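## Task

Find every drive blank carrying a green sticker and push each one home until it bottoms out and latches. Do not touch blanks without a green sticker. The rack is free-standing: it may tilt only a little, or the task fails, and it must finish in its original spot.

## Robot and tools

Robot: two low-cost 6-joint arms, left_arm and right_arm, each with a parallel two-finger gripper and a wrist camera. A third camera, cam_low, sits on a fixed stand behind the arms. All images are 896x504.

Frame: one scene frame for everything. Origin is at table-top height, halfway between the arms' nominal bases; +x points out over the table, +z up, and left_arm is on the +y side (image left/right does not follow the arm names). Actual bases: left_arm near (-0.015, +0.310, 0) m, right_arm near (+0.044, -0.266, 0) m. The gripper's fingers point along its own +z and separate along its own y. Reported end_effector_position is the spot between the finger pads, roughly 1 cm short of the tips; positions and orientations may be a few cm off, more when reaching far.

The 14-number row: every moving command uses one flat row of 14 numbers covering both arms: dx, dy, dz, rx, ry, rz, opening for left_arm, then the same seven for right_arm. The first six per arm are offsets, not poses: they are measured along scene axes from that arm's Hand target as it stood when the action or move began, and the arm rotates about that point. Scale: 1.0 equals 0.6 m for dx, dy, dz and 180 degrees for the rotation vector rx, ry, rz; values lie in [-1, 1]. Offsets accumulate across calls, so sending the same offset twice moves twice. Six zeros re-request the current Hand target. The opening is absolute, not an offset: +1 is fully open (0.094 m), -1 closed. A 0 opening means half open, so always resend the arm's present opening to leave its gripper unchanged.

execute_actions(actions, cameras): actions is a list of actions; each action is up to 15 rows, one per 1/30 s step, every row counted from the action's start pose; a short action repeats its final row. Images come back only with an empty actions list or when cameras names them ("all", or names; an unknown name invalidates the call).

move(target, speed, blend, opening_speed, grip_force, blocking, cameras): straight-line path toward one 14-number row, or up to 15 rows all offset from the same starting Hand targets. speed is path top speed in m/s, 0.002 to 2.9, default 0.25 (turn rate up to twice that in rad/s), one value or one per row. blend (m) rounds corners between rows; 0 stops at each. opening_speed (per second on the -1..+1 scale, at least 0.2) makes fingers change gradually. grip_force is per-pad newtons, 10 to 50, one value or one per arm, persists. blocking=false returns after about 0.5 s while the motion continues. A move lasts at most 10 s. It does not avoid obstacles or the other arm. Faster moves lag, overshoot and hit harder; aiming farther beyond a contact presses harder. Route around an arm's own base, not close past it.

wait(seconds 0 to 10), stop() to brake a running move, zoom_image(camera, region [x0,y0,x1,y1] pixels, at most 504x504) on the latest image, read_manual(section) for licence texts only, finished_scene(scene 1 to 3) ends the scene permanently.

Results: per arm, end_effector_position (m) and quat_wxyz, Hand target (the last commanded pose after clipping, the base for next offsets), Tool commands, grip_measured (opening on the command scale, reads slightly wide when empty), grip_effort_nm (gripper motor effort, negative closing; not a pad force), joint positions, torques (include gravity, noisy; joints 1 to 3 wrap at ±28 N m) and velocities. A move adds a move: line with its ending (done, off_target, moving, held, fault) and limits (paced = pose clipped, held = steps withheld). done means at rest within 10 mm and 2 degrees; neither done nor off_target tells you about contact.

Behaviour: each step the commanded orientation is limited to 40 degrees from the measured one. Friction and gravity can leave the gripper a few cm short at rest; the next command, even zeros, asks again, and you can add the remaining gap as an offset. Blocked arms keep pushing until commanded elsewhere; to release a push, command a target back on the near side of the gripper.

Avoid: tipping or shifting the unfastened rack (push gently, slowly, straight along the slot), anything falling off the table, fast impacts, very hard presses, the two arms or grippers touching or one gripper closing on the other's fingers, loading a camera cable, and motor heat from holding stretched or pushing at unreachable poses (MOTOR HOT at 75 °C; at 90 °C the arm folds and idles for the scene; at 100 °C it drops). The first scene is practice and may be skipped with finished_scene.

Each tool is called after ">>>" as a command line: name --argument value for each argument, lists and objects as JSON in quotes; but a table of rows of numbers goes row by row, as --pt "numbers of a row", without its own name.

## Session

>>> execute_actions --actions '[]'

Scene clock: 0.00 s.
left_arm: end_effector_position=(+0.2292, +0.1235, +0.2491) grip_measured=+1.000 grip_effort_nm=n/a end_effector_quat_wxyz=(+0.500, -0.005, +0.803, -0.324) | right_arm: end_effector_position=(+0.2957, -0.2018, +0.2805) grip_measured=+1.000 grip_effort_nm=n/a end_effector_quat_wxyz=(+0.551, +0.255, +0.776, +0.170)
Joint positions: left_arm=[-0.743 0.705 0.595 -0.191 -0.189 -0.64 0.094] | right_arm=[0.681 0.638 0.781 -0.574 0.645 0.888 0.094]
Joint velocities: within noise
Joint torques (N m): no reading
Heat: left arm: 23 °C; right arm: 25 °C.
Hand target: left_arm +0.2297, +0.1246, +0.2569; +0.509, -0.006, +0.797, -0.325 | right_arm +0.2944, -0.2046, +0.2817; +0.554, +0.255, +0.775, +0.165
Tool commands: left_gripper/opening=+1.0 right_gripper/opening=+1.0

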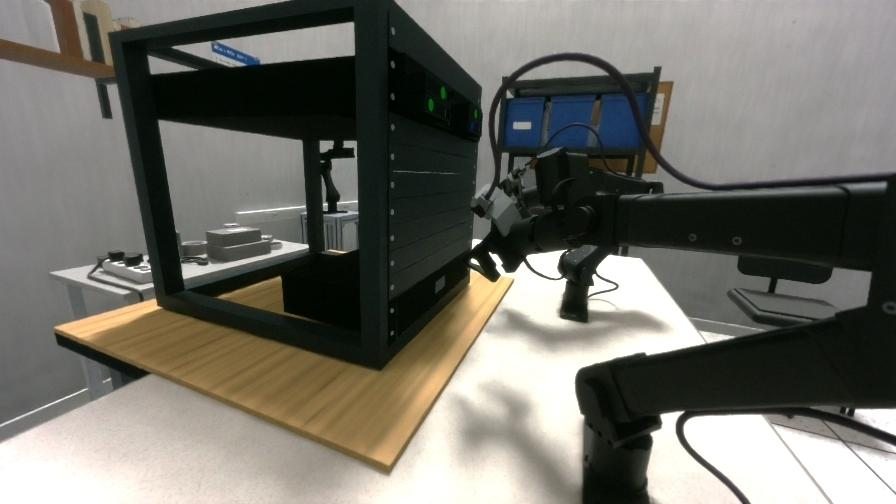

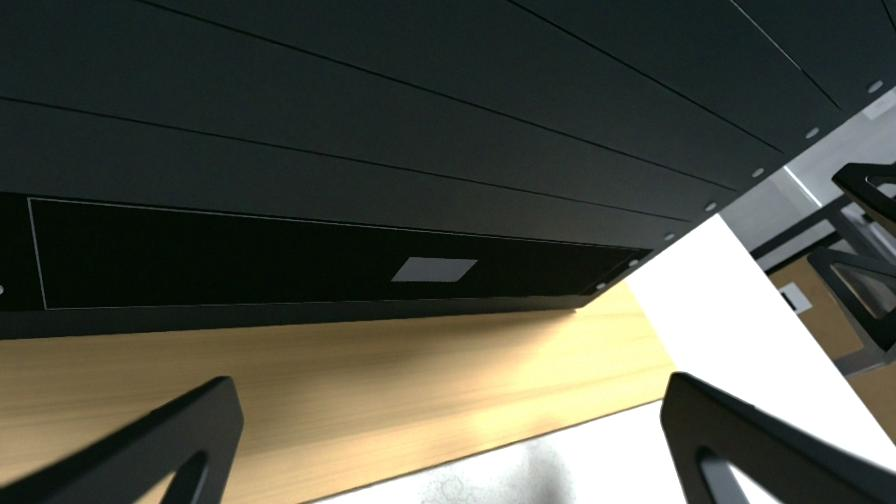

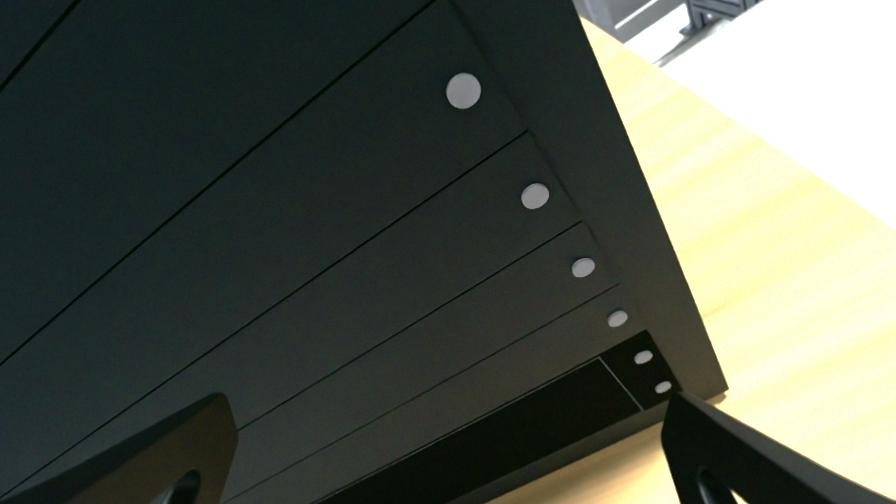

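>>> zoom_image --camera "cam_low" --region '[380, 20, 500, 150]'

>>> zoom_image --camera "cam_low" --region '[360, 60, 520, 380]'

Scaled by 3.877 from the camera's 896x504 image, which has a finer 1280x720 frame.

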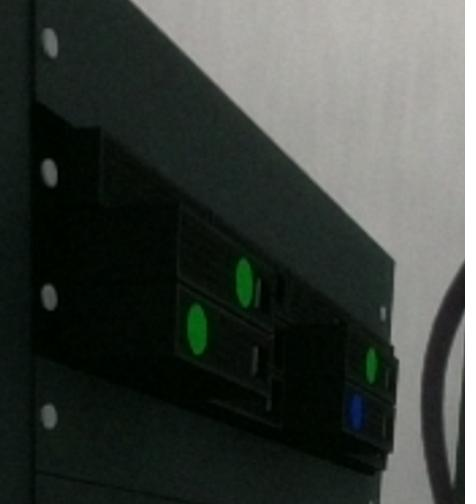

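Scaled by 1.575 from the camera's 896x504 image, which has a finer 1280x720 frame.

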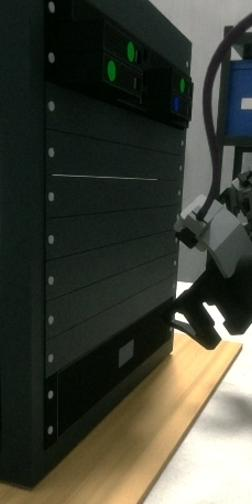

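>>> move --target '[-0.0995,-0.124,0.405,0.153,-0.133,0.1475,1,0,0,0,0,0,0,1]' --cameras '["all"]'

Scene clock: 7.40 s.
left_arm: end_effector_position=(+0.1708, +0.0462, +0.4949) grip_measured=+1.000 grip_effort_nm=-0.01 end_effector_quat_wxyz=(+0.705, +0.012, +0.710, -0.003) | right_arm: end_effector_position=(+0.2957, -0.2018, +0.2805) grip_measured=+1.000 grip_effort_nm=-0.01 end_effector_quat_wxyz=(+0.551, +0.255, +0.776, +0.170)
Joint positions: left_arm=[-1.53 1.4 1.703 -0.488 -1.532 -0.172 0.094] | right_arm=[0.681 0.638 0.781 -0.574 0.645 0.888 0.094]
Joint torques (N m): left_arm=[-0.31 -4.45 6.56 1.24 -0.39 0.03] | right_arm=[0.01 0.05 6.42 1.86 0.16 -0.07]
Heat: left arm: 23 °C; right arm: 26 °C.
Hand target: left_arm +0.1701, +0.0504, +0.5000; +0.707, +0.000, +0.707, +0.000 | right_arm +0.2944, -0.2046, +0.2817; +0.554, +0.255, +0.775, +0.165
Off the commanded pose: left_arm 0.006 m, 1 deg | right_arm 0.003 m, 1 deg.
move: done
camera_calibration:
cam_left_wrist: T_world_to_cam=[[-0.0304661, -0.999242, -0.0242472, 0.062635], [-0.442149, 0.0352288, -0.896249, 0.551392], [0.896424, -0.0165844, -0.442887, 0.156664], [0, 0, 0, 1]] pos_world=[0.105268, 0.0457609, 0.565088]

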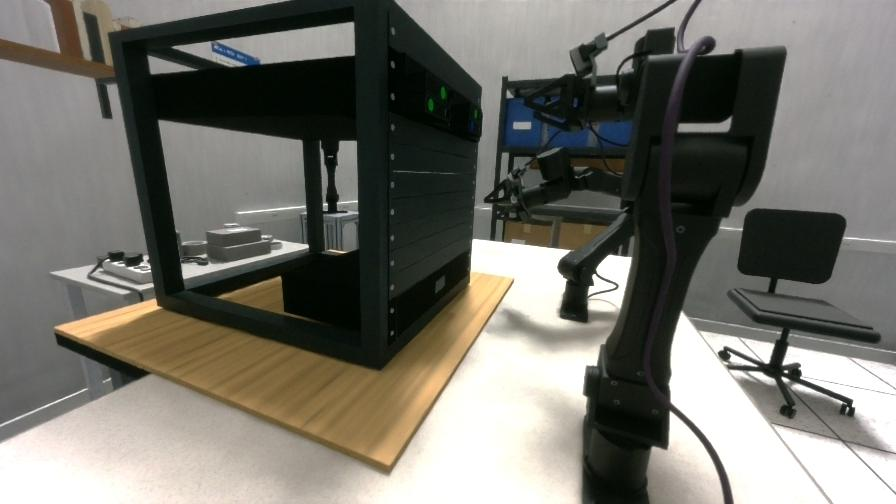

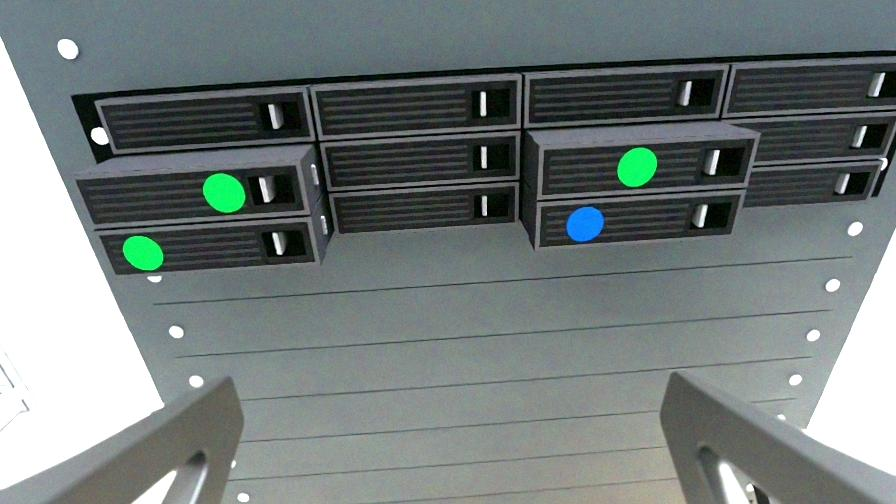

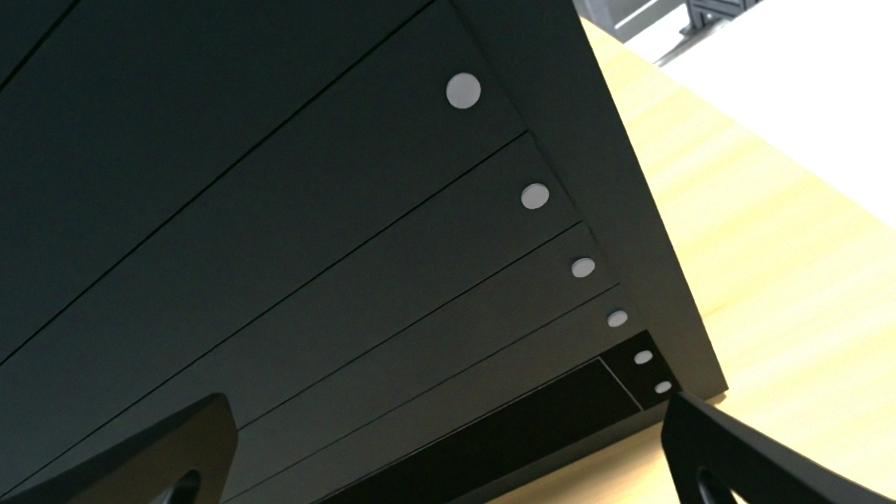

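>>> move --target '[0.17,0.2027,-0.005,0.4945,0.0872,-0.0872,-1,0,0,0,0,0,0,1]' --cameras '["all"]'

Scene clock: 19.73 s.
left_arm: end_effector_position=(+0.2736, +0.1685, +0.4987) grip_measured=-0.997 grip_effort_nm=-0.16 end_effector_quat_wxyz=(+0.415, +0.572, +0.579, +0.407) | right_arm: end_effector_position=(+0.2957, -0.2018, +0.2805) grip_measured=+1.000 grip_effort_nm=0.00 end_effector_quat_wxyz=(+0.551, +0.255, +0.776, +0.170)
Joint positions: left_arm=[-0.855 1.429 2.177 -1.238 -0.811 1.186 0] | right_arm=[0.681 0.638 0.781 -0.574 0.645 0.888 0.094]
Joint torques (N m): left_arm=[0.66 -2.89 5.65 1.17 -0.14 0.02] | right_arm=[-0.01 0.03 6.43 1.86 0.16 -0.06]
Heat: left arm: 24 °C; right arm: 28 °C.
Hand target: left_arm +0.2720, +0.1718, +0.4970; +0.405, +0.579, +0.579, +0.406 | right_arm +0.2944, -0.2046, +0.2817; +0.554, +0.255, +0.775, +0.165
Off the commanded pose: left_arm 0.004 m, 1 deg | right_arm 0.003 m, 1 deg.
move: done
camera_calibration:
cam_left_wrist: T_world_to_cam=[[-0.334223, -0.0024667, -0.942491, 0.561176], [-0.408394, 0.90162, 0.142464, -0.0772525], [0.849417, 0.432522, -0.30235, -0.064627], [0, 0, 0, 1]] pos_world=[0.210904, 0.0989892, 0.520368]

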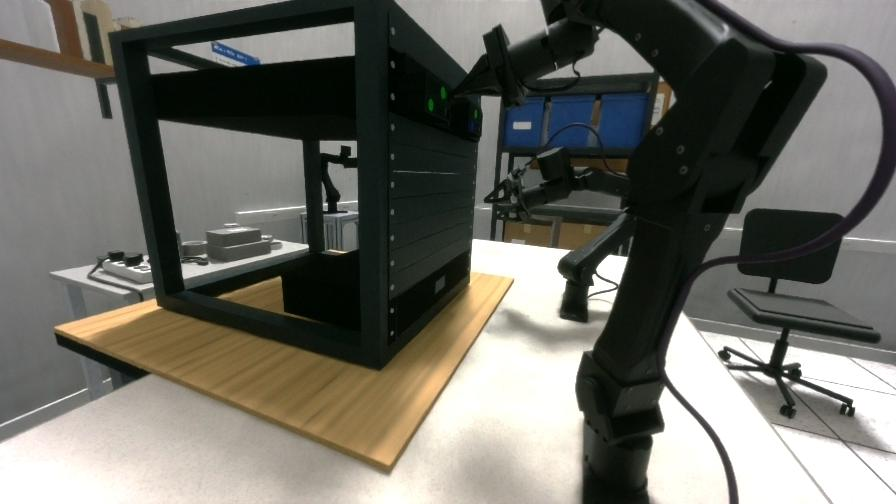

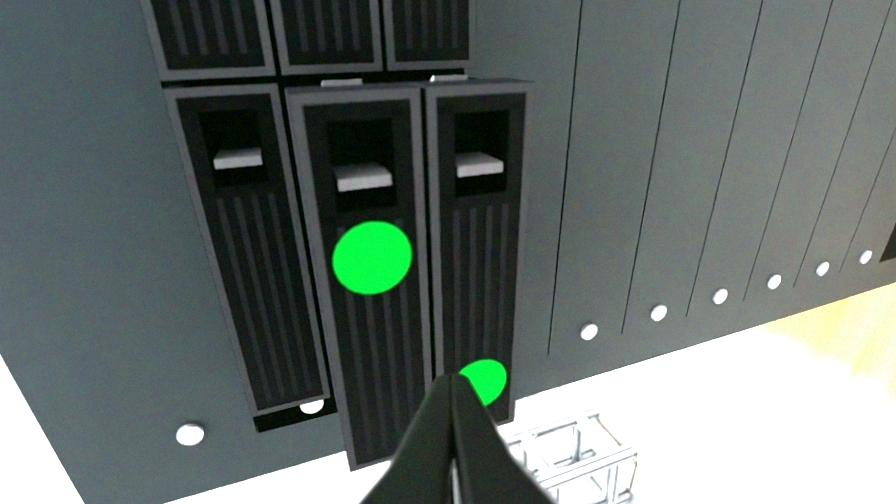

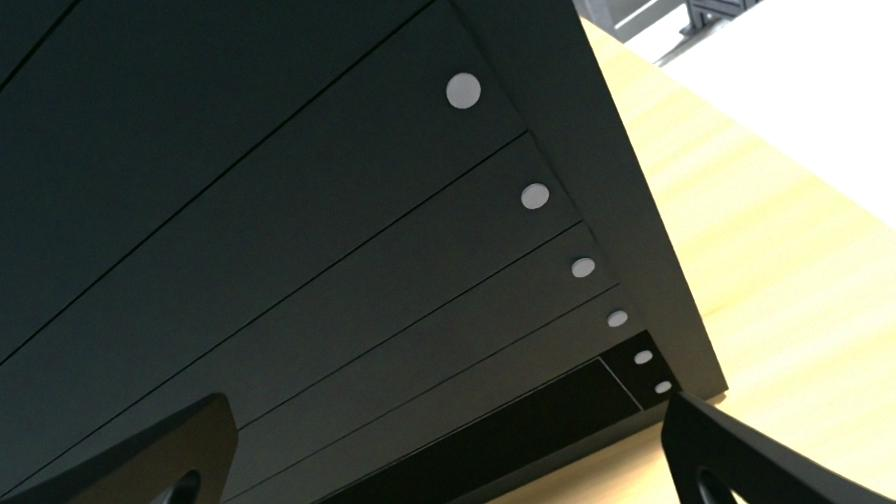

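>>> zoom_image --camera "cam_low" --region '[380, 50, 520, 150]'

>>> zoom_image --camera "cam_left_wrist" --region '[250, 60, 600, 504]'

Scaled by 3.600 from the camera's 896x504 image, which has a finer 1280x720 frame.

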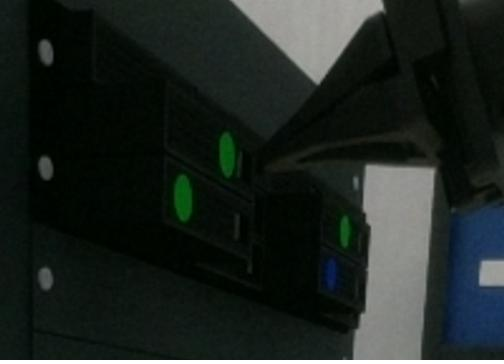

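Scaled by 1.135 from the camera's 896x504 image, which has a finer 1280x720 frame.

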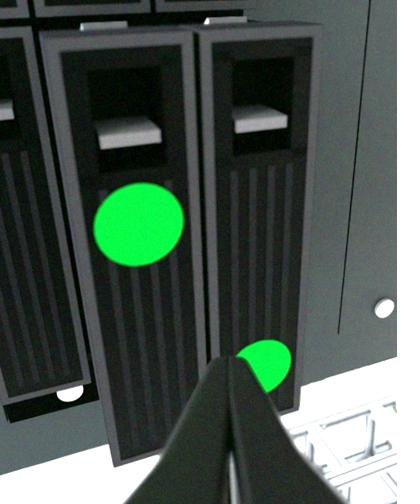

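>>> move --target '[0.022,0,0.0167,0,0,0,-1,0,0,0,0,0,0,1]' --speed 0.06 --cameras '["cam_low","cam_left_wrist"]'

>>> zoom_image --camera "cam_left_wrist" --region '[250, 60, 600, 504]'

>>> zoom_image --camera "cam_low" --region '[380, 50, 520, 150]'

Scene clock: 26.10 s.
left_arm: end_effector_position=(+0.2868, +0.1691, +0.5098) grip_measured=-0.997 grip_effort_nm=-0.16 end_effector_quat_wxyz=(+0.416, +0.571, +0.579, +0.407) | right_arm: end_effector_position=(+0.2957, -0.2018, +0.2805) grip_measured=+1.000 grip_effort_nm=-0.01 end_effector_quat_wxyz=(+0.551, +0.255, +0.776, +0.170)
Joint positions: left_arm=[-0.801 1.5 2.298 -1.261 -0.765 1.221 0] | right_arm=[0.681 0.638 0.781 -0.574 0.645 0.888 0.094]
Joint torques (N m): left_arm=[0.53 -3.32 5.35 1.2 -0.11 0.02] | right_arm=[-0.01 0.05 6.43 1.86 0.16 -0.06]
Heat: left arm: 24 °C; right arm: 28 °C.
Hand target: left_arm +0.2852, +0.1719, +0.5070; +0.405, +0.579, +0.579, +0.406 | right_arm +0.2944, -0.2046, +0.2817; +0.554, +0.255, +0.775, +0.165
Off the commanded pose: left_arm 0.004 m, 2 deg | right_arm 0.003 m, 1 deg.
move: done
camera_calibration:
cam_left_wrist: T_world_to_cam=[[-0.331345, -0.004874, -0.943497, 0.576173], [-0.410182, 0.901288, 0.139395, -0.0719135], [0.849683, 0.433193, -0.300637, -0.0737811], [0, 0, 0, 1]] pos_world=[0.224105, 0.0995845, 0.531461]
Images, in order (width x height): cam_low 896x504, cam_left_wrist 896x504.

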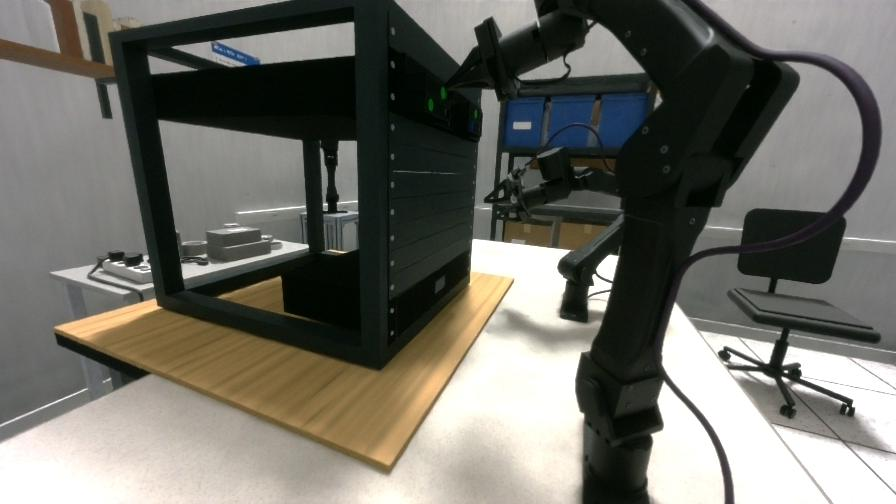

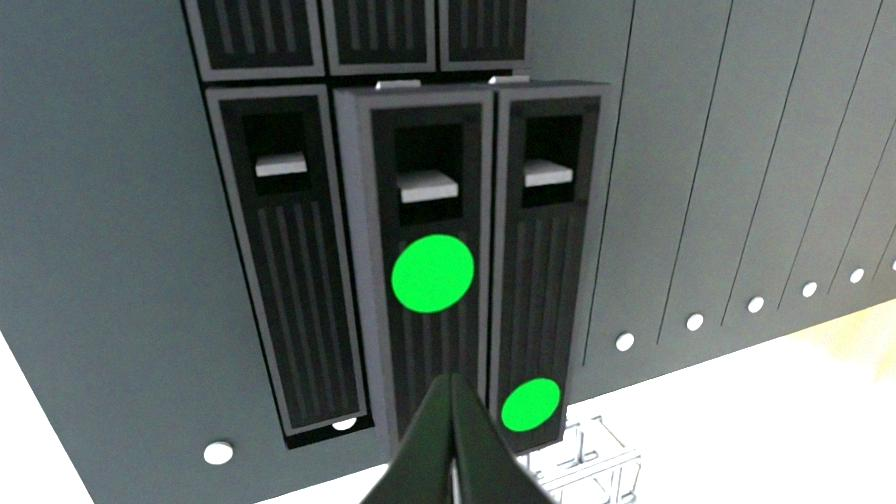

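Scaled by 1.135 from the camera's 896x504 image, which has a finer 1280x720 frame.

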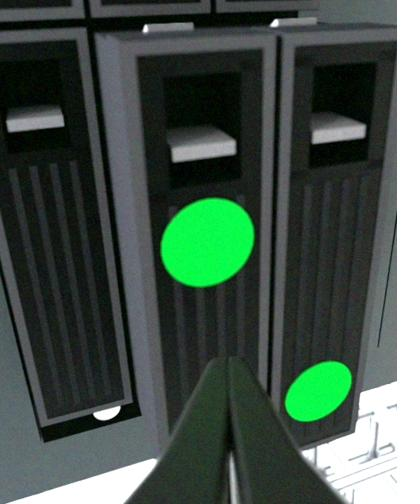

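Scaled by 3.600 from the camera's 896x504 image, which has a finer 1280x720 frame.

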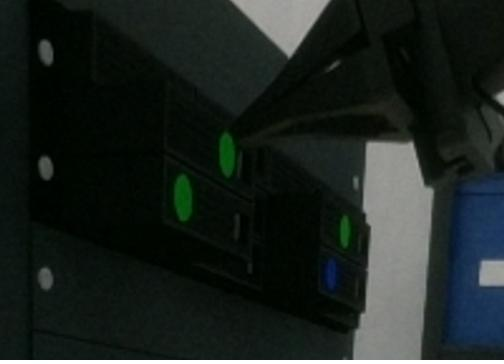

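>>> move --target '[0.025,0,0.005,0,0,0,-1,0,0,0,0,0,0,1]' --speed 0.04 --cameras '["cam_low","cam_left_wrist"]'

>>> move --target '[0.025,0,0,0,0,0,-1,0,0,0,0,0,0,1]' --speed 0.04 --cameras '["cam_low","cam_left_wrist"]'

Scene clock: 30.03 s.
left_arm: end_effector_position=(+0.3011, +0.1698, +0.5110) grip_measured=-0.997 grip_effort_nm=-0.16 end_effector_quat_wxyz=(+0.411, +0.575, +0.578, +0.408) | right_arm: end_effector_position=(+0.2957, -0.2018, +0.2805) grip_measured=+1.000 grip_effort_nm=0.00 end_effector_quat_wxyz=(+0.551, +0.255, +0.776, +0.170)
Joint positions: left_arm=[-0.747 1.546 2.355 -1.261 -0.715 1.255 0] | right_arm=[0.681 0.638 0.781 -0.574 0.645 0.888 0.094]
Joint torques (N m): left_arm=[0.54 -3.77 5.27 1.34 -0.08 0.02] | right_arm=[-0.01 0.03 6.45 1.87 0.15 -0.06]
Heat: left arm: 24 °C; right arm: 28 °C.
Hand target: left_arm +0.3002, +0.1719, +0.5101; +0.405, +0.579, +0.579, +0.406 | right_arm +0.2944, -0.2046, +0.2817; +0.554, +0.255, +0.775, +0.165
Off the commanded pose: left_arm 0.002 m, 1 deg | right_arm 0.003 m, 1 deg.
move: done
camera_calibration:
cam_left_wrist: T_world_to_cam=[[-0.339129, 0.0041833, -0.940731, 0.581328], [-0.40855, 0.900111, 0.151283, -0.0731576], [0.847395, 0.43564, -0.303545, -0.0841889], [0, 0, 0, 1]] pos_world=[0.238598, 0.100094, 0.532386]
Images, in order (width x height): cam_low 896x504, cam_left_wrist 896x504.

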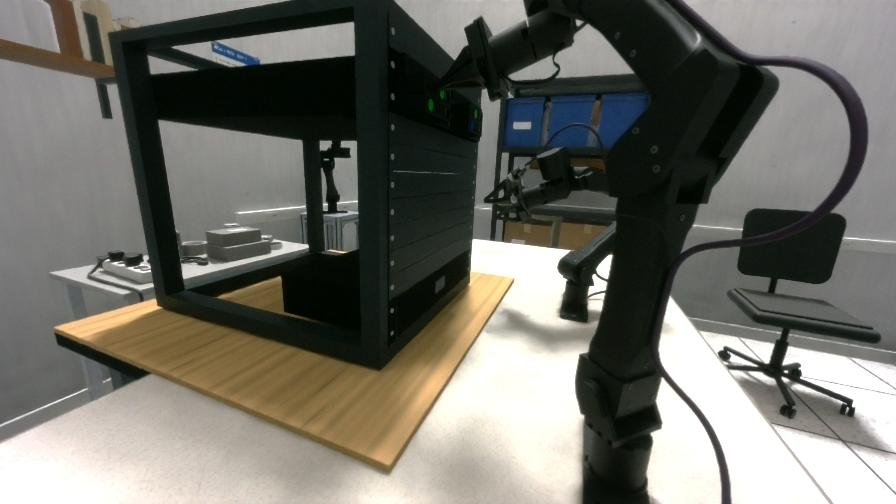

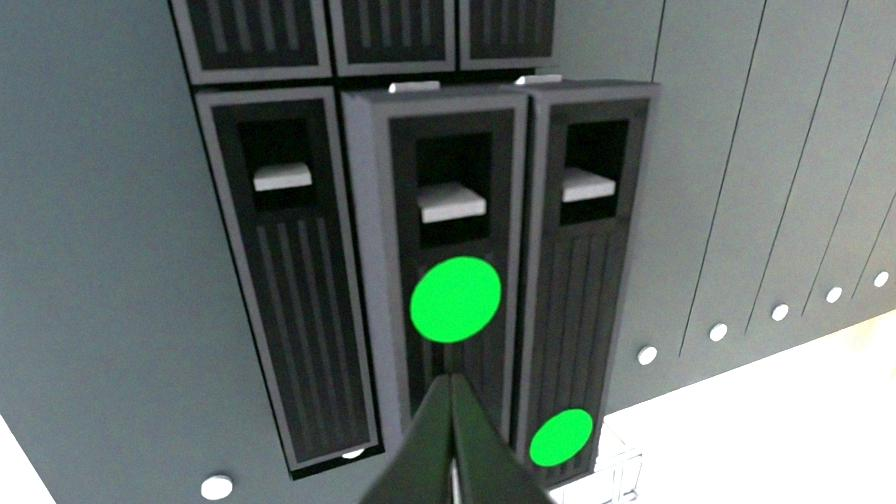

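Scene clock: 31.23 s.
left_arm: end_effector_position=(+0.3142, +0.1713, +0.5066) grip_measured=-0.997 grip_effort_nm=-0.16 end_effector_quat_wxyz=(+0.401, +0.581, +0.579, +0.407) | right_arm: end_effector_position=(+0.2957, -0.2018, +0.2805) grip_measured=+1.000 grip_effort_nm=0.00 end_effector_quat_wxyz=(+0.551, +0.255, +0.776, +0.170)
Joint positions: left_arm=[-0.699 1.579 2.381 -1.261 -0.673 1.281 0] | right_arm=[0.681 0.638 0.781 -0.574 0.645 0.888 0.094]
Joint torques (N m): left_arm=[0.58 -4.12 5.38 1.6 -0.08 0.01] | right_arm=[-0.01 0.03 6.43 1.86 0.16 -0.06]
Heat: left arm: 24 °C; right arm: 28 °C.
Hand target: left_arm +0.3152, +0.1719, +0.5100; +0.405, +0.579, +0.579, +0.406 | right_arm +0.2944, -0.2046, +0.2817; +0.554, +0.255, +0.775, +0.165
Off the commanded pose: left_arm 0.004 m, 1 deg | right_arm 0.003 m, 1 deg.
move: done
camera_calibration:
cam_left_wrist: T_world_to_cam=[[-0.356194, 0.0184813, -0.934229, 0.581224], [-0.406195, 0.897334, 0.172622, -0.0796623], [0.841505, 0.440966, -0.312118, -0.0919908], [0, 0, 0, 1]] pos_world=[0.252081, 0.101307, 0.528036]
Images, in order (width x height): cam_low 896x504, cam_left_wrist 896x504.

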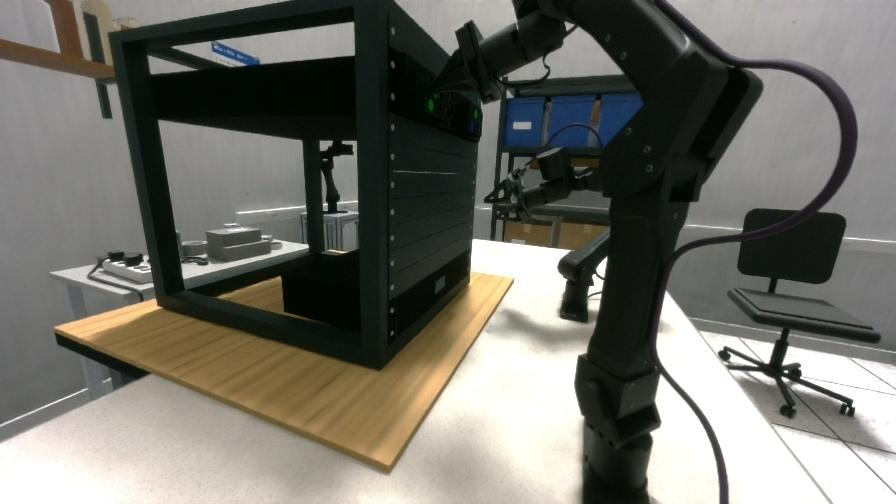

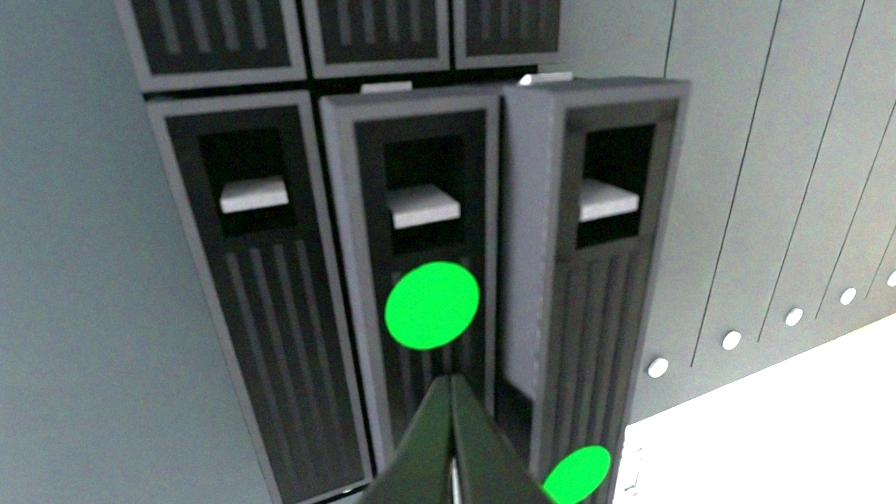

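>>> move --target '[0.025,0,0.004,0,0,0,-1,0,0,0,0,0,0,1]' --speed 0.04 --cameras '["cam_low","cam_left_wrist"]'

>>> zoom_image --camera "cam_left_wrist" --region '[200, 60, 600, 504]'

Scene clock: 34.27 s.
left_arm: end_effector_position=(+0.3287, +0.1719, +0.5107) grip_measured=-0.997 grip_effort_nm=-0.16 end_effector_quat_wxyz=(+0.403, +0.580, +0.579, +0.408) | right_arm: end_effector_position=(+0.2957, -0.2018, +0.2805) grip_measured=+1.000 grip_effort_nm=0.00 end_effector_quat_wxyz=(+0.551, +0.255, +0.776, +0.170)
Joint positions: left_arm=[-0.655 1.633 2.455 -1.261 -0.634 1.305 0] | right_arm=[0.681 0.638 0.781 -0.574 0.645 0.888 0.094]
Joint torques (N m): left_arm=[0.65 -4.33 5.27 1.58 -0.05 0.03] | right_arm=[-0.01 0.03 6.43 1.87 0.16 -0.06]
Heat: left arm: 25 °C; right arm: 29 °C.
Hand target: left_arm +0.3303, +0.1719, +0.5124; +0.405, +0.579, +0.579, +0.406 | right_arm +0.2944, -0.2046, +0.2817; +0.554, +0.255, +0.775, +0.165
Off the commanded pose: left_arm 0.002 m, 0 deg | right_arm 0.003 m, 1 deg.
move: done
camera_calibration:
cam_left_wrist: T_world_to_cam=[[-0.351915, 0.0156663, -0.935901, 0.590142], [-0.407764, 0.897434, 0.168349, -0.0722232], [0.842546, 0.440871, -0.309432, -0.104866], [0, 0, 0, 1]] pos_world=[0.266584, 0.101803, 0.532024]
Images, in order (width x height): cam_low 896x504, cam_left_wrist 896x504.

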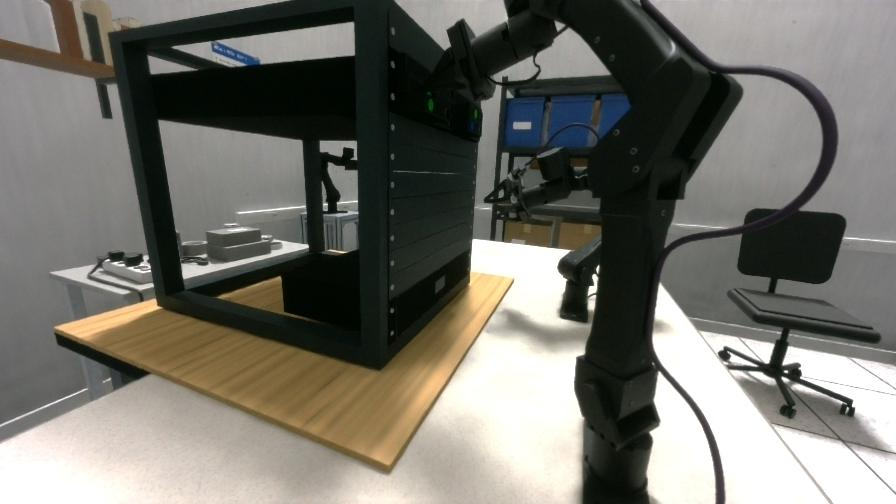

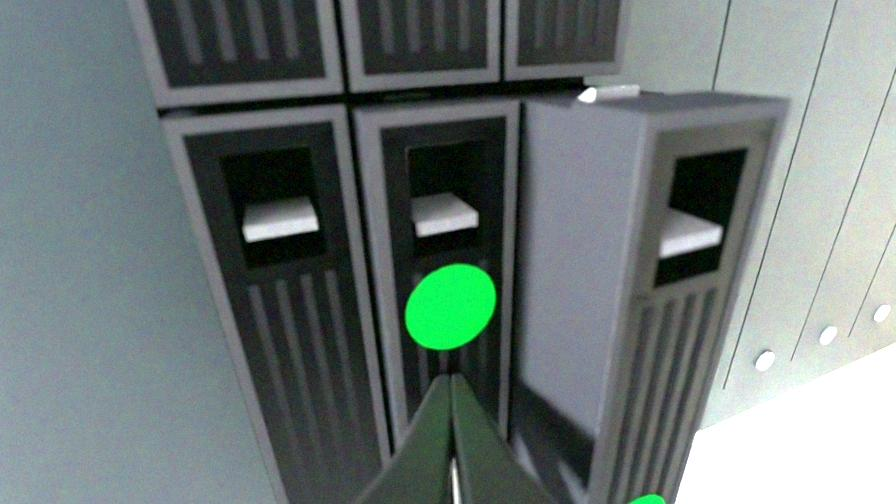

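Scaled by 1.135 from the camera's 896x504 image, which has a finer 1280x720 frame.

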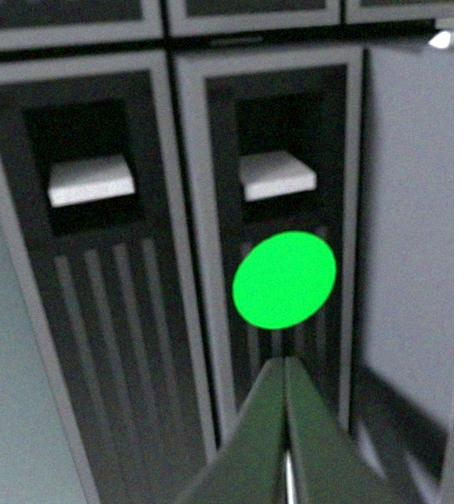

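>>> move --target '[0.01,0,0,0,0,0,-1,0,0,0,0,0,0,1]' --speed 0.03 --cameras '["cam_low","cam_left_wrist"]'

>>> zoom_image --camera "cam_left_wrist" --region '[200, 60, 600, 504]'

Scene clock: 35.70 s.
left_arm: end_effector_position=(+0.3332, +0.1724, +0.5110) grip_measured=-0.997 grip_effort_nm=-0.16 end_effector_quat_wxyz=(+0.403, +0.580, +0.579, +0.407) | right_arm: end_effector_position=(+0.2957, -0.2018, +0.2805) grip_measured=+1.000 grip_effort_nm=0.00 end_effector_quat_wxyz=(+0.551, +0.255, +0.776, +0.170)
Joint positions: left_arm=[-0.64 1.648 2.474 -1.261 -0.619 1.313 0] | right_arm=[0.681 0.638 0.781 -0.574 0.645 0.888 0.094]
Joint torques (N m): left_arm=[0.77 -4.27 5.2 1.64 -0.06 0.02] | right_arm=[-0.01 0.03 6.42 1.86 0.16 -0.06]
Heat: left arm: 25 °C; right arm: 29 °C.
Hand target: left_arm +0.3362, +0.1720, +0.5124; +0.405, +0.579, +0.579, +0.406 | right_arm +0.2944, -0.2046, +0.2817; +0.554, +0.255, +0.775, +0.165
Off the commanded pose: left_arm 0.003 m, 0 deg | right_arm 0.003 m, 1 deg.
move: done
camera_calibration:
cam_left_wrist: T_world_to_cam=[[-0.352626, 0.0155844, -0.935635, 0.59221], [-0.406535, 0.898024, 0.168174, -0.0713542], [0.842843, 0.439671, -0.310331, -0.108163], [0, 0, 0, 1]] pos_world=[0.270985, 0.102405, 0.532525]
Images, in order (width x height): cam_low 896x504, cam_left_wrist 896x504.

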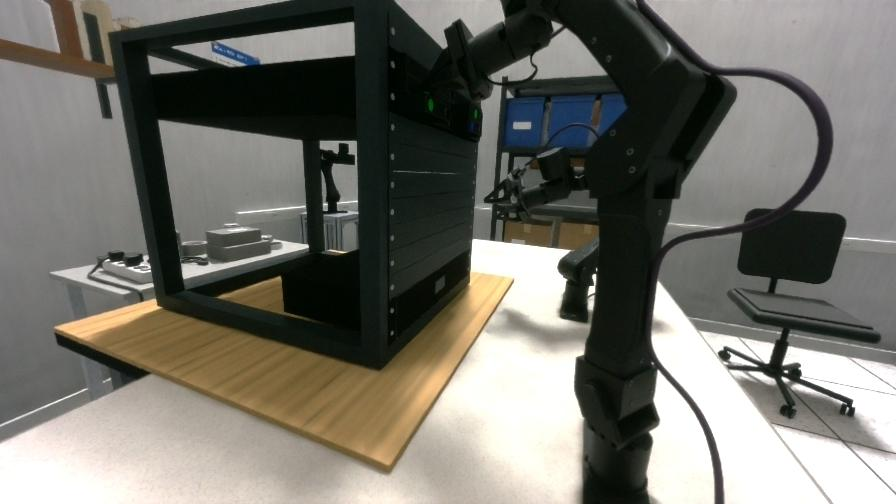

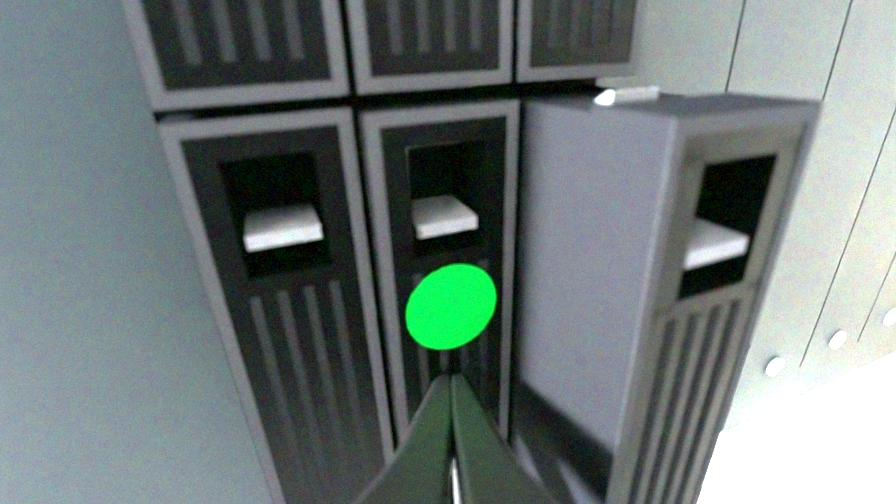

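Scaled by 1.135 from the camera's 896x504 image, which has a finer 1280x720 frame.

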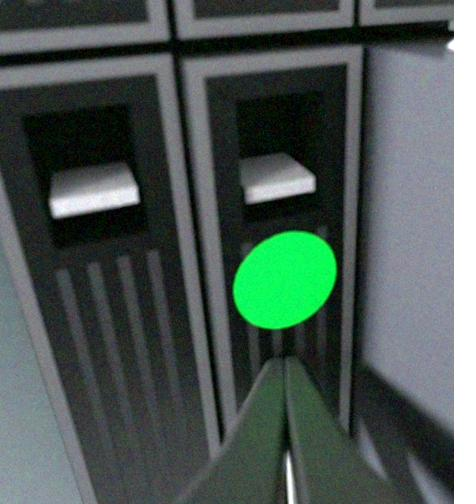

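>>> move --target '[0.01,0,0.001,0,0,0,-1,0,0,0,0,0,0,1]' --speed 0.03

>>> move --target '[0.01,0,0.001,0,0,0,-1,0,0,0,0,0,0,1]' --speed 0.03 --cameras '["cam_low","cam_left_wrist"]'

>>> zoom_image --camera "cam_left_wrist" --region '[200, 60, 600, 504]'

Scene clock: 37.47 s.
left_arm: end_effector_position=(+0.3363, +0.1719, +0.5118) grip_measured=-0.997 grip_effort_nm=-0.16 end_effector_quat_wxyz=(+0.404, +0.583, +0.577, +0.405) | right_arm: end_effector_position=(+0.2957, -0.2018, +0.2805) grip_measured=+1.000 grip_effort_nm=0.00 end_effector_quat_wxyz=(+0.551, +0.255, +0.776, +0.170)
Joint positions: left_arm=[-0.628 1.667 2.506 -1.272 -0.6 1.321 0] | right_arm=[0.681 0.638 0.781 -0.574 0.645 0.888 0.094]
Joint torques (N m): left_arm=[1.1 -3.88 5.16 1.72 -0.09 0.03] | right_arm=[-0.01 0.03 6.43 1.86 0.17 -0.07]
Heat: left arm: 25 °C; right arm: 29 °C.
Hand target: left_arm +0.3423, +0.1718, +0.5130; +0.405, +0.579, +0.579, +0.406 | right_arm +0.2944, -0.2046, +0.2817; +0.554, +0.255, +0.775, +0.165
Off the commanded pose: left_arm 0.006 m, 1 deg | right_arm 0.003 m, 1 deg.
move: done

Scene clock: 38.53 s.
left_arm: end_effector_position=(+0.3367, +0.1722, +0.5119) grip_measured=-0.997 grip_effort_nm=-0.16 end_effector_quat_wxyz=(+0.403, +0.588, +0.576, +0.400) | right_arm: end_effector_position=(+0.2957, -0.2018, +0.2805) grip_measured=+1.000 grip_effort_nm=0.00 end_effector_quat_wxyz=(+0.551, +0.255, +0.776, +0.170)
Joint positions: left_arm=[-0.618 1.684 2.544 -1.298 -0.581 1.327 0] | right_arm=[0.681 0.638 0.781 -0.574 0.645 0.888 0.094]
Joint torques (N m): left_arm=[1.69 -3.33 4.78 1.96 -0.16 0.04] | right_arm=[-0.01 0.05 6.43 1.86 0.16 -0.06]
Heat: left arm: 25 °C; right arm: 29 °C.
Hand target: left_arm +0.3483, +0.1719, +0.5136; +0.405, +0.579, +0.579, +0.406 | right_arm +0.2944, -0.2046, +0.2817; +0.554, +0.255, +0.775, +0.165
Off the commanded pose: left_arm 0.012 m, 1 deg | right_arm 0.003 m, 1 deg.
move: off_target (left_arm)
camera_calibration:
cam_left_wrist: T_world_to_cam=[[-0.363528, 0.0238365, -0.931278, 0.594309], [-0.387996, 0.904968, 0.174619, -0.0806613], [0.846939, 0.424812, -0.319733, -0.104779], [0, 0, 0, 1]] pos_world=[0.273493, 0.103341, 0.53405]
Images, in order (width x height): cam_low 896x504, cam_left_wrist 896x504.

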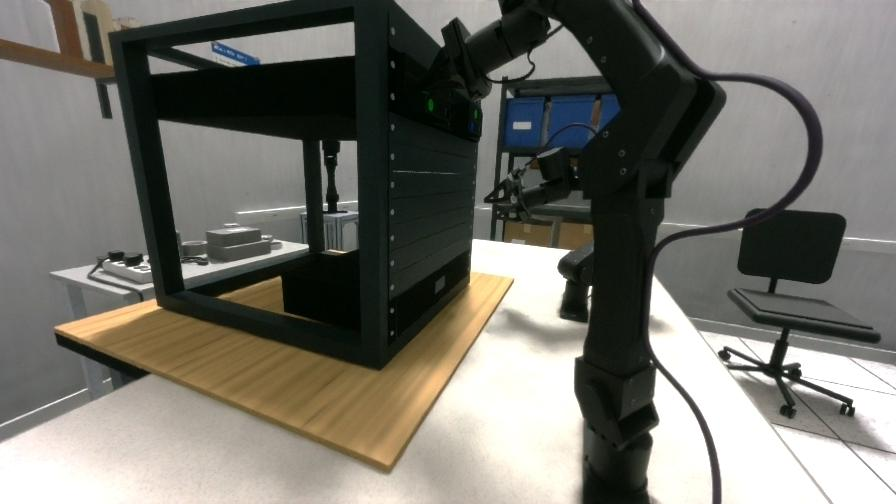

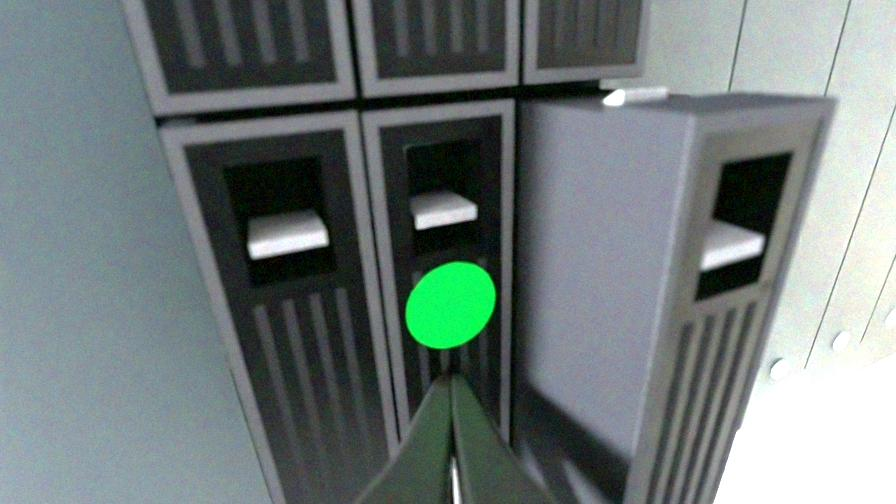

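Scaled by 1.135 from the camera's 896x504 image, which has a finer 1280x720 frame.

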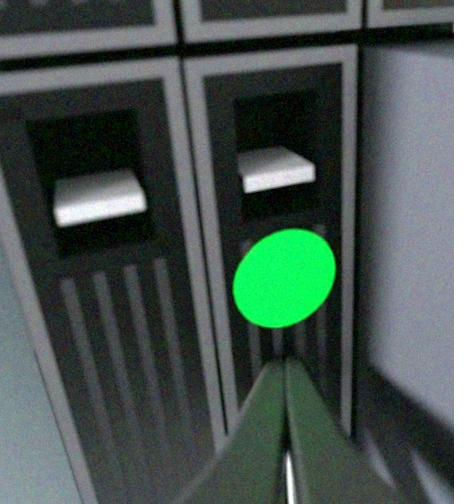

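>>> move --target '[-0.1,0,0.0,0,0,0,-1,0,0,0,0,0,0,1]' --speed 0.1 --cameras '["cam_low","cam_left_wrist"]'

>>> zoom_image --camera "cam_left_wrist" --region '[200, 60, 600, 504]'

Scene clock: 40.80 s.
left_arm: end_effector_position=(+0.2929, +0.1655, +0.5195) grip_measured=-0.997 grip_effort_nm=-0.16 end_effector_quat_wxyz=(+0.420, +0.579, +0.571, +0.403) | right_arm: end_effector_position=(+0.2957, -0.2018, +0.2805) grip_measured=+1.000 grip_effort_nm=0.00 end_effector_quat_wxyz=(+0.551, +0.255, +0.776, +0.170)
Joint positions: left_arm=[-0.777 1.569 2.434 -1.31 -0.722 1.252 0] | right_arm=[0.681 0.638 0.781 -0.574 0.645 0.888 0.094]
Joint torques (N m): left_arm=[-0.69 -5.01 2.7 1.22 -0.44 -0.21] | right_arm=[-0.01 0.05 6.42 1.86 0.16 -0.06]
Heat: left arm: 25 °C; right arm: 29 °C.
Hand target: left_arm +0.2882, +0.1719, +0.5137; +0.405, +0.579, +0.579, +0.406 | right_arm +0.2944, -0.2046, +0.2817; +0.554, +0.255, +0.775, +0.165
Off the commanded pose: left_arm 0.010 m, 2 deg | right_arm 0.003 m, 1 deg.
move: done
camera_calibration:
cam_left_wrist: T_world_to_cam=[[-0.332347, 0.00622251, -0.943137, 0.585488], [-0.388264, 0.910413, 0.142825, -0.0771852], [0.859533, 0.413654, -0.300157, -0.0744721], [0, 0, 0, 1]] pos_world=[0.228628, 0.0974329, 0.540866]
Images, in order (width x height): cam_low 896x504, cam_left_wrist 896x504.

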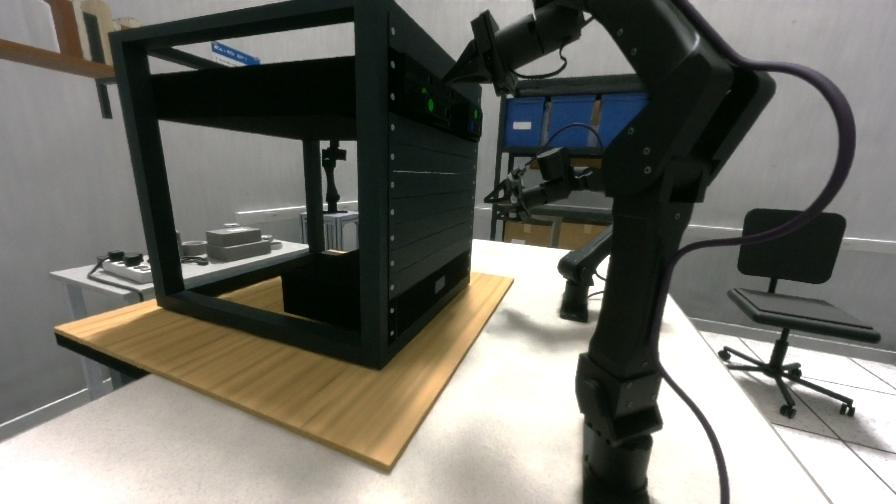

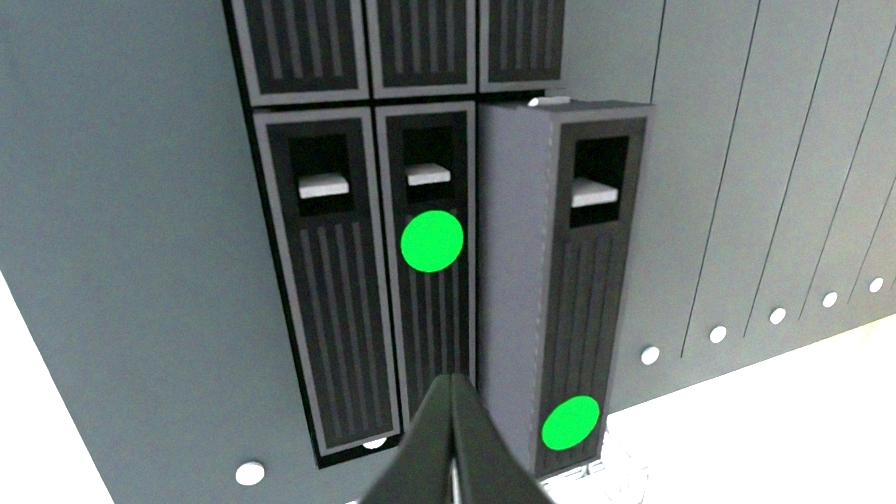

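Scaled by 1.135 from the camera's 896x504 image, which has a finer 1280x720 frame.

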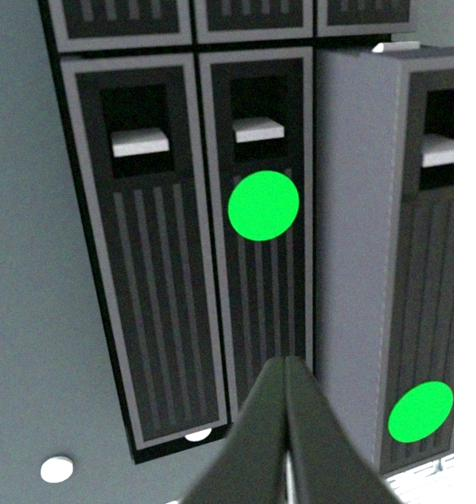

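>>> move --target '[-0.022,0,-0.0545,0,0,0,-1,0,0,0,0,0,0,1]' --speed 0.1 --cameras '["cam_low","cam_left_wrist"]'

Scene clock: 42.83 s.
left_arm: end_effector_position=(+0.2749, +0.1694, +0.4687) grip_measured=-0.997 grip_effort_nm=-0.16 end_effector_quat_wxyz=(+0.380, +0.606, +0.572, +0.401) | right_arm: end_effector_position=(+0.2957, -0.2018, +0.2805) grip_measured=+1.000 grip_effort_nm=0.00 end_effector_quat_wxyz=(+0.551, +0.255, +0.776, +0.170)
Joint positions: left_arm=[-0.83 1.39 2.057 -1.237 -0.765 1.209 0] | right_arm=[0.681 0.638 0.781 -0.574 0.645 0.888 0.094]
Joint torques (N m): left_arm=[-0.55 -4.93 3.48 2.03 -0.53 -0.19] | right_arm=[-0.01 0.03 6.42 1.87 0.16 -0.06]
Heat: left arm: 26 °C; right arm: 29 °C.
Hand target: left_arm +0.2750, +0.1719, +0.4809; +0.405, +0.579, +0.579, +0.406 | right_arm +0.2944, -0.2046, +0.2817; +0.554, +0.255, +0.775, +0.165
Off the commanded pose: left_arm 0.012 m, 4 deg | right_arm 0.003 m, 1 deg.
move: off_target (left_arm)
camera_calibration:
cam_left_wrist: T_world_to_cam=[[-0.397542, 0.0676209, -0.915089, 0.526009], [-0.375118, 0.898161, 0.229332, -0.122553], [0.837405, 0.434436, -0.331691, -0.0584321], [0, 0, 0, 1]] pos_world=[0.21207, 0.099888, 0.490069]
Images, in order (width x height): cam_low 896x504, cam_left_wrist 896x504.

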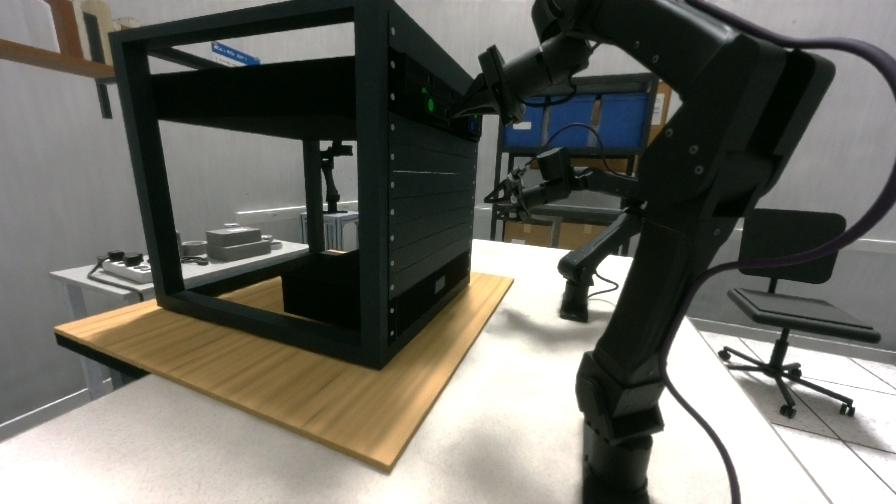

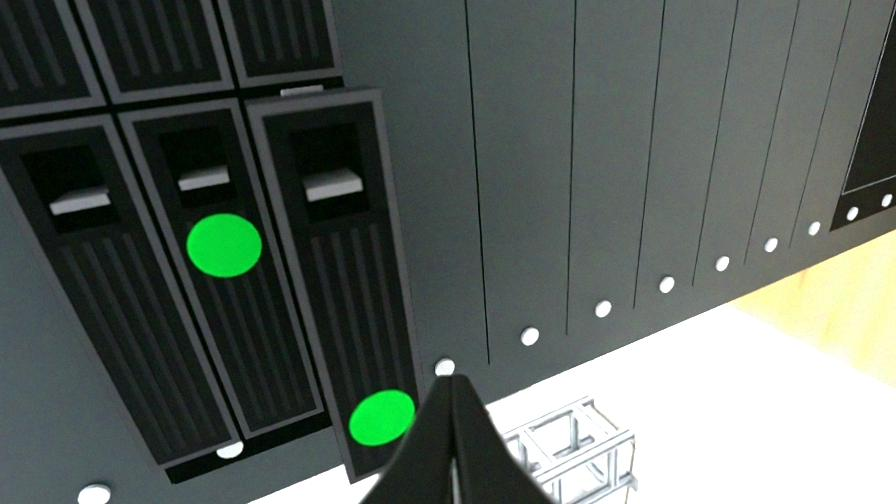

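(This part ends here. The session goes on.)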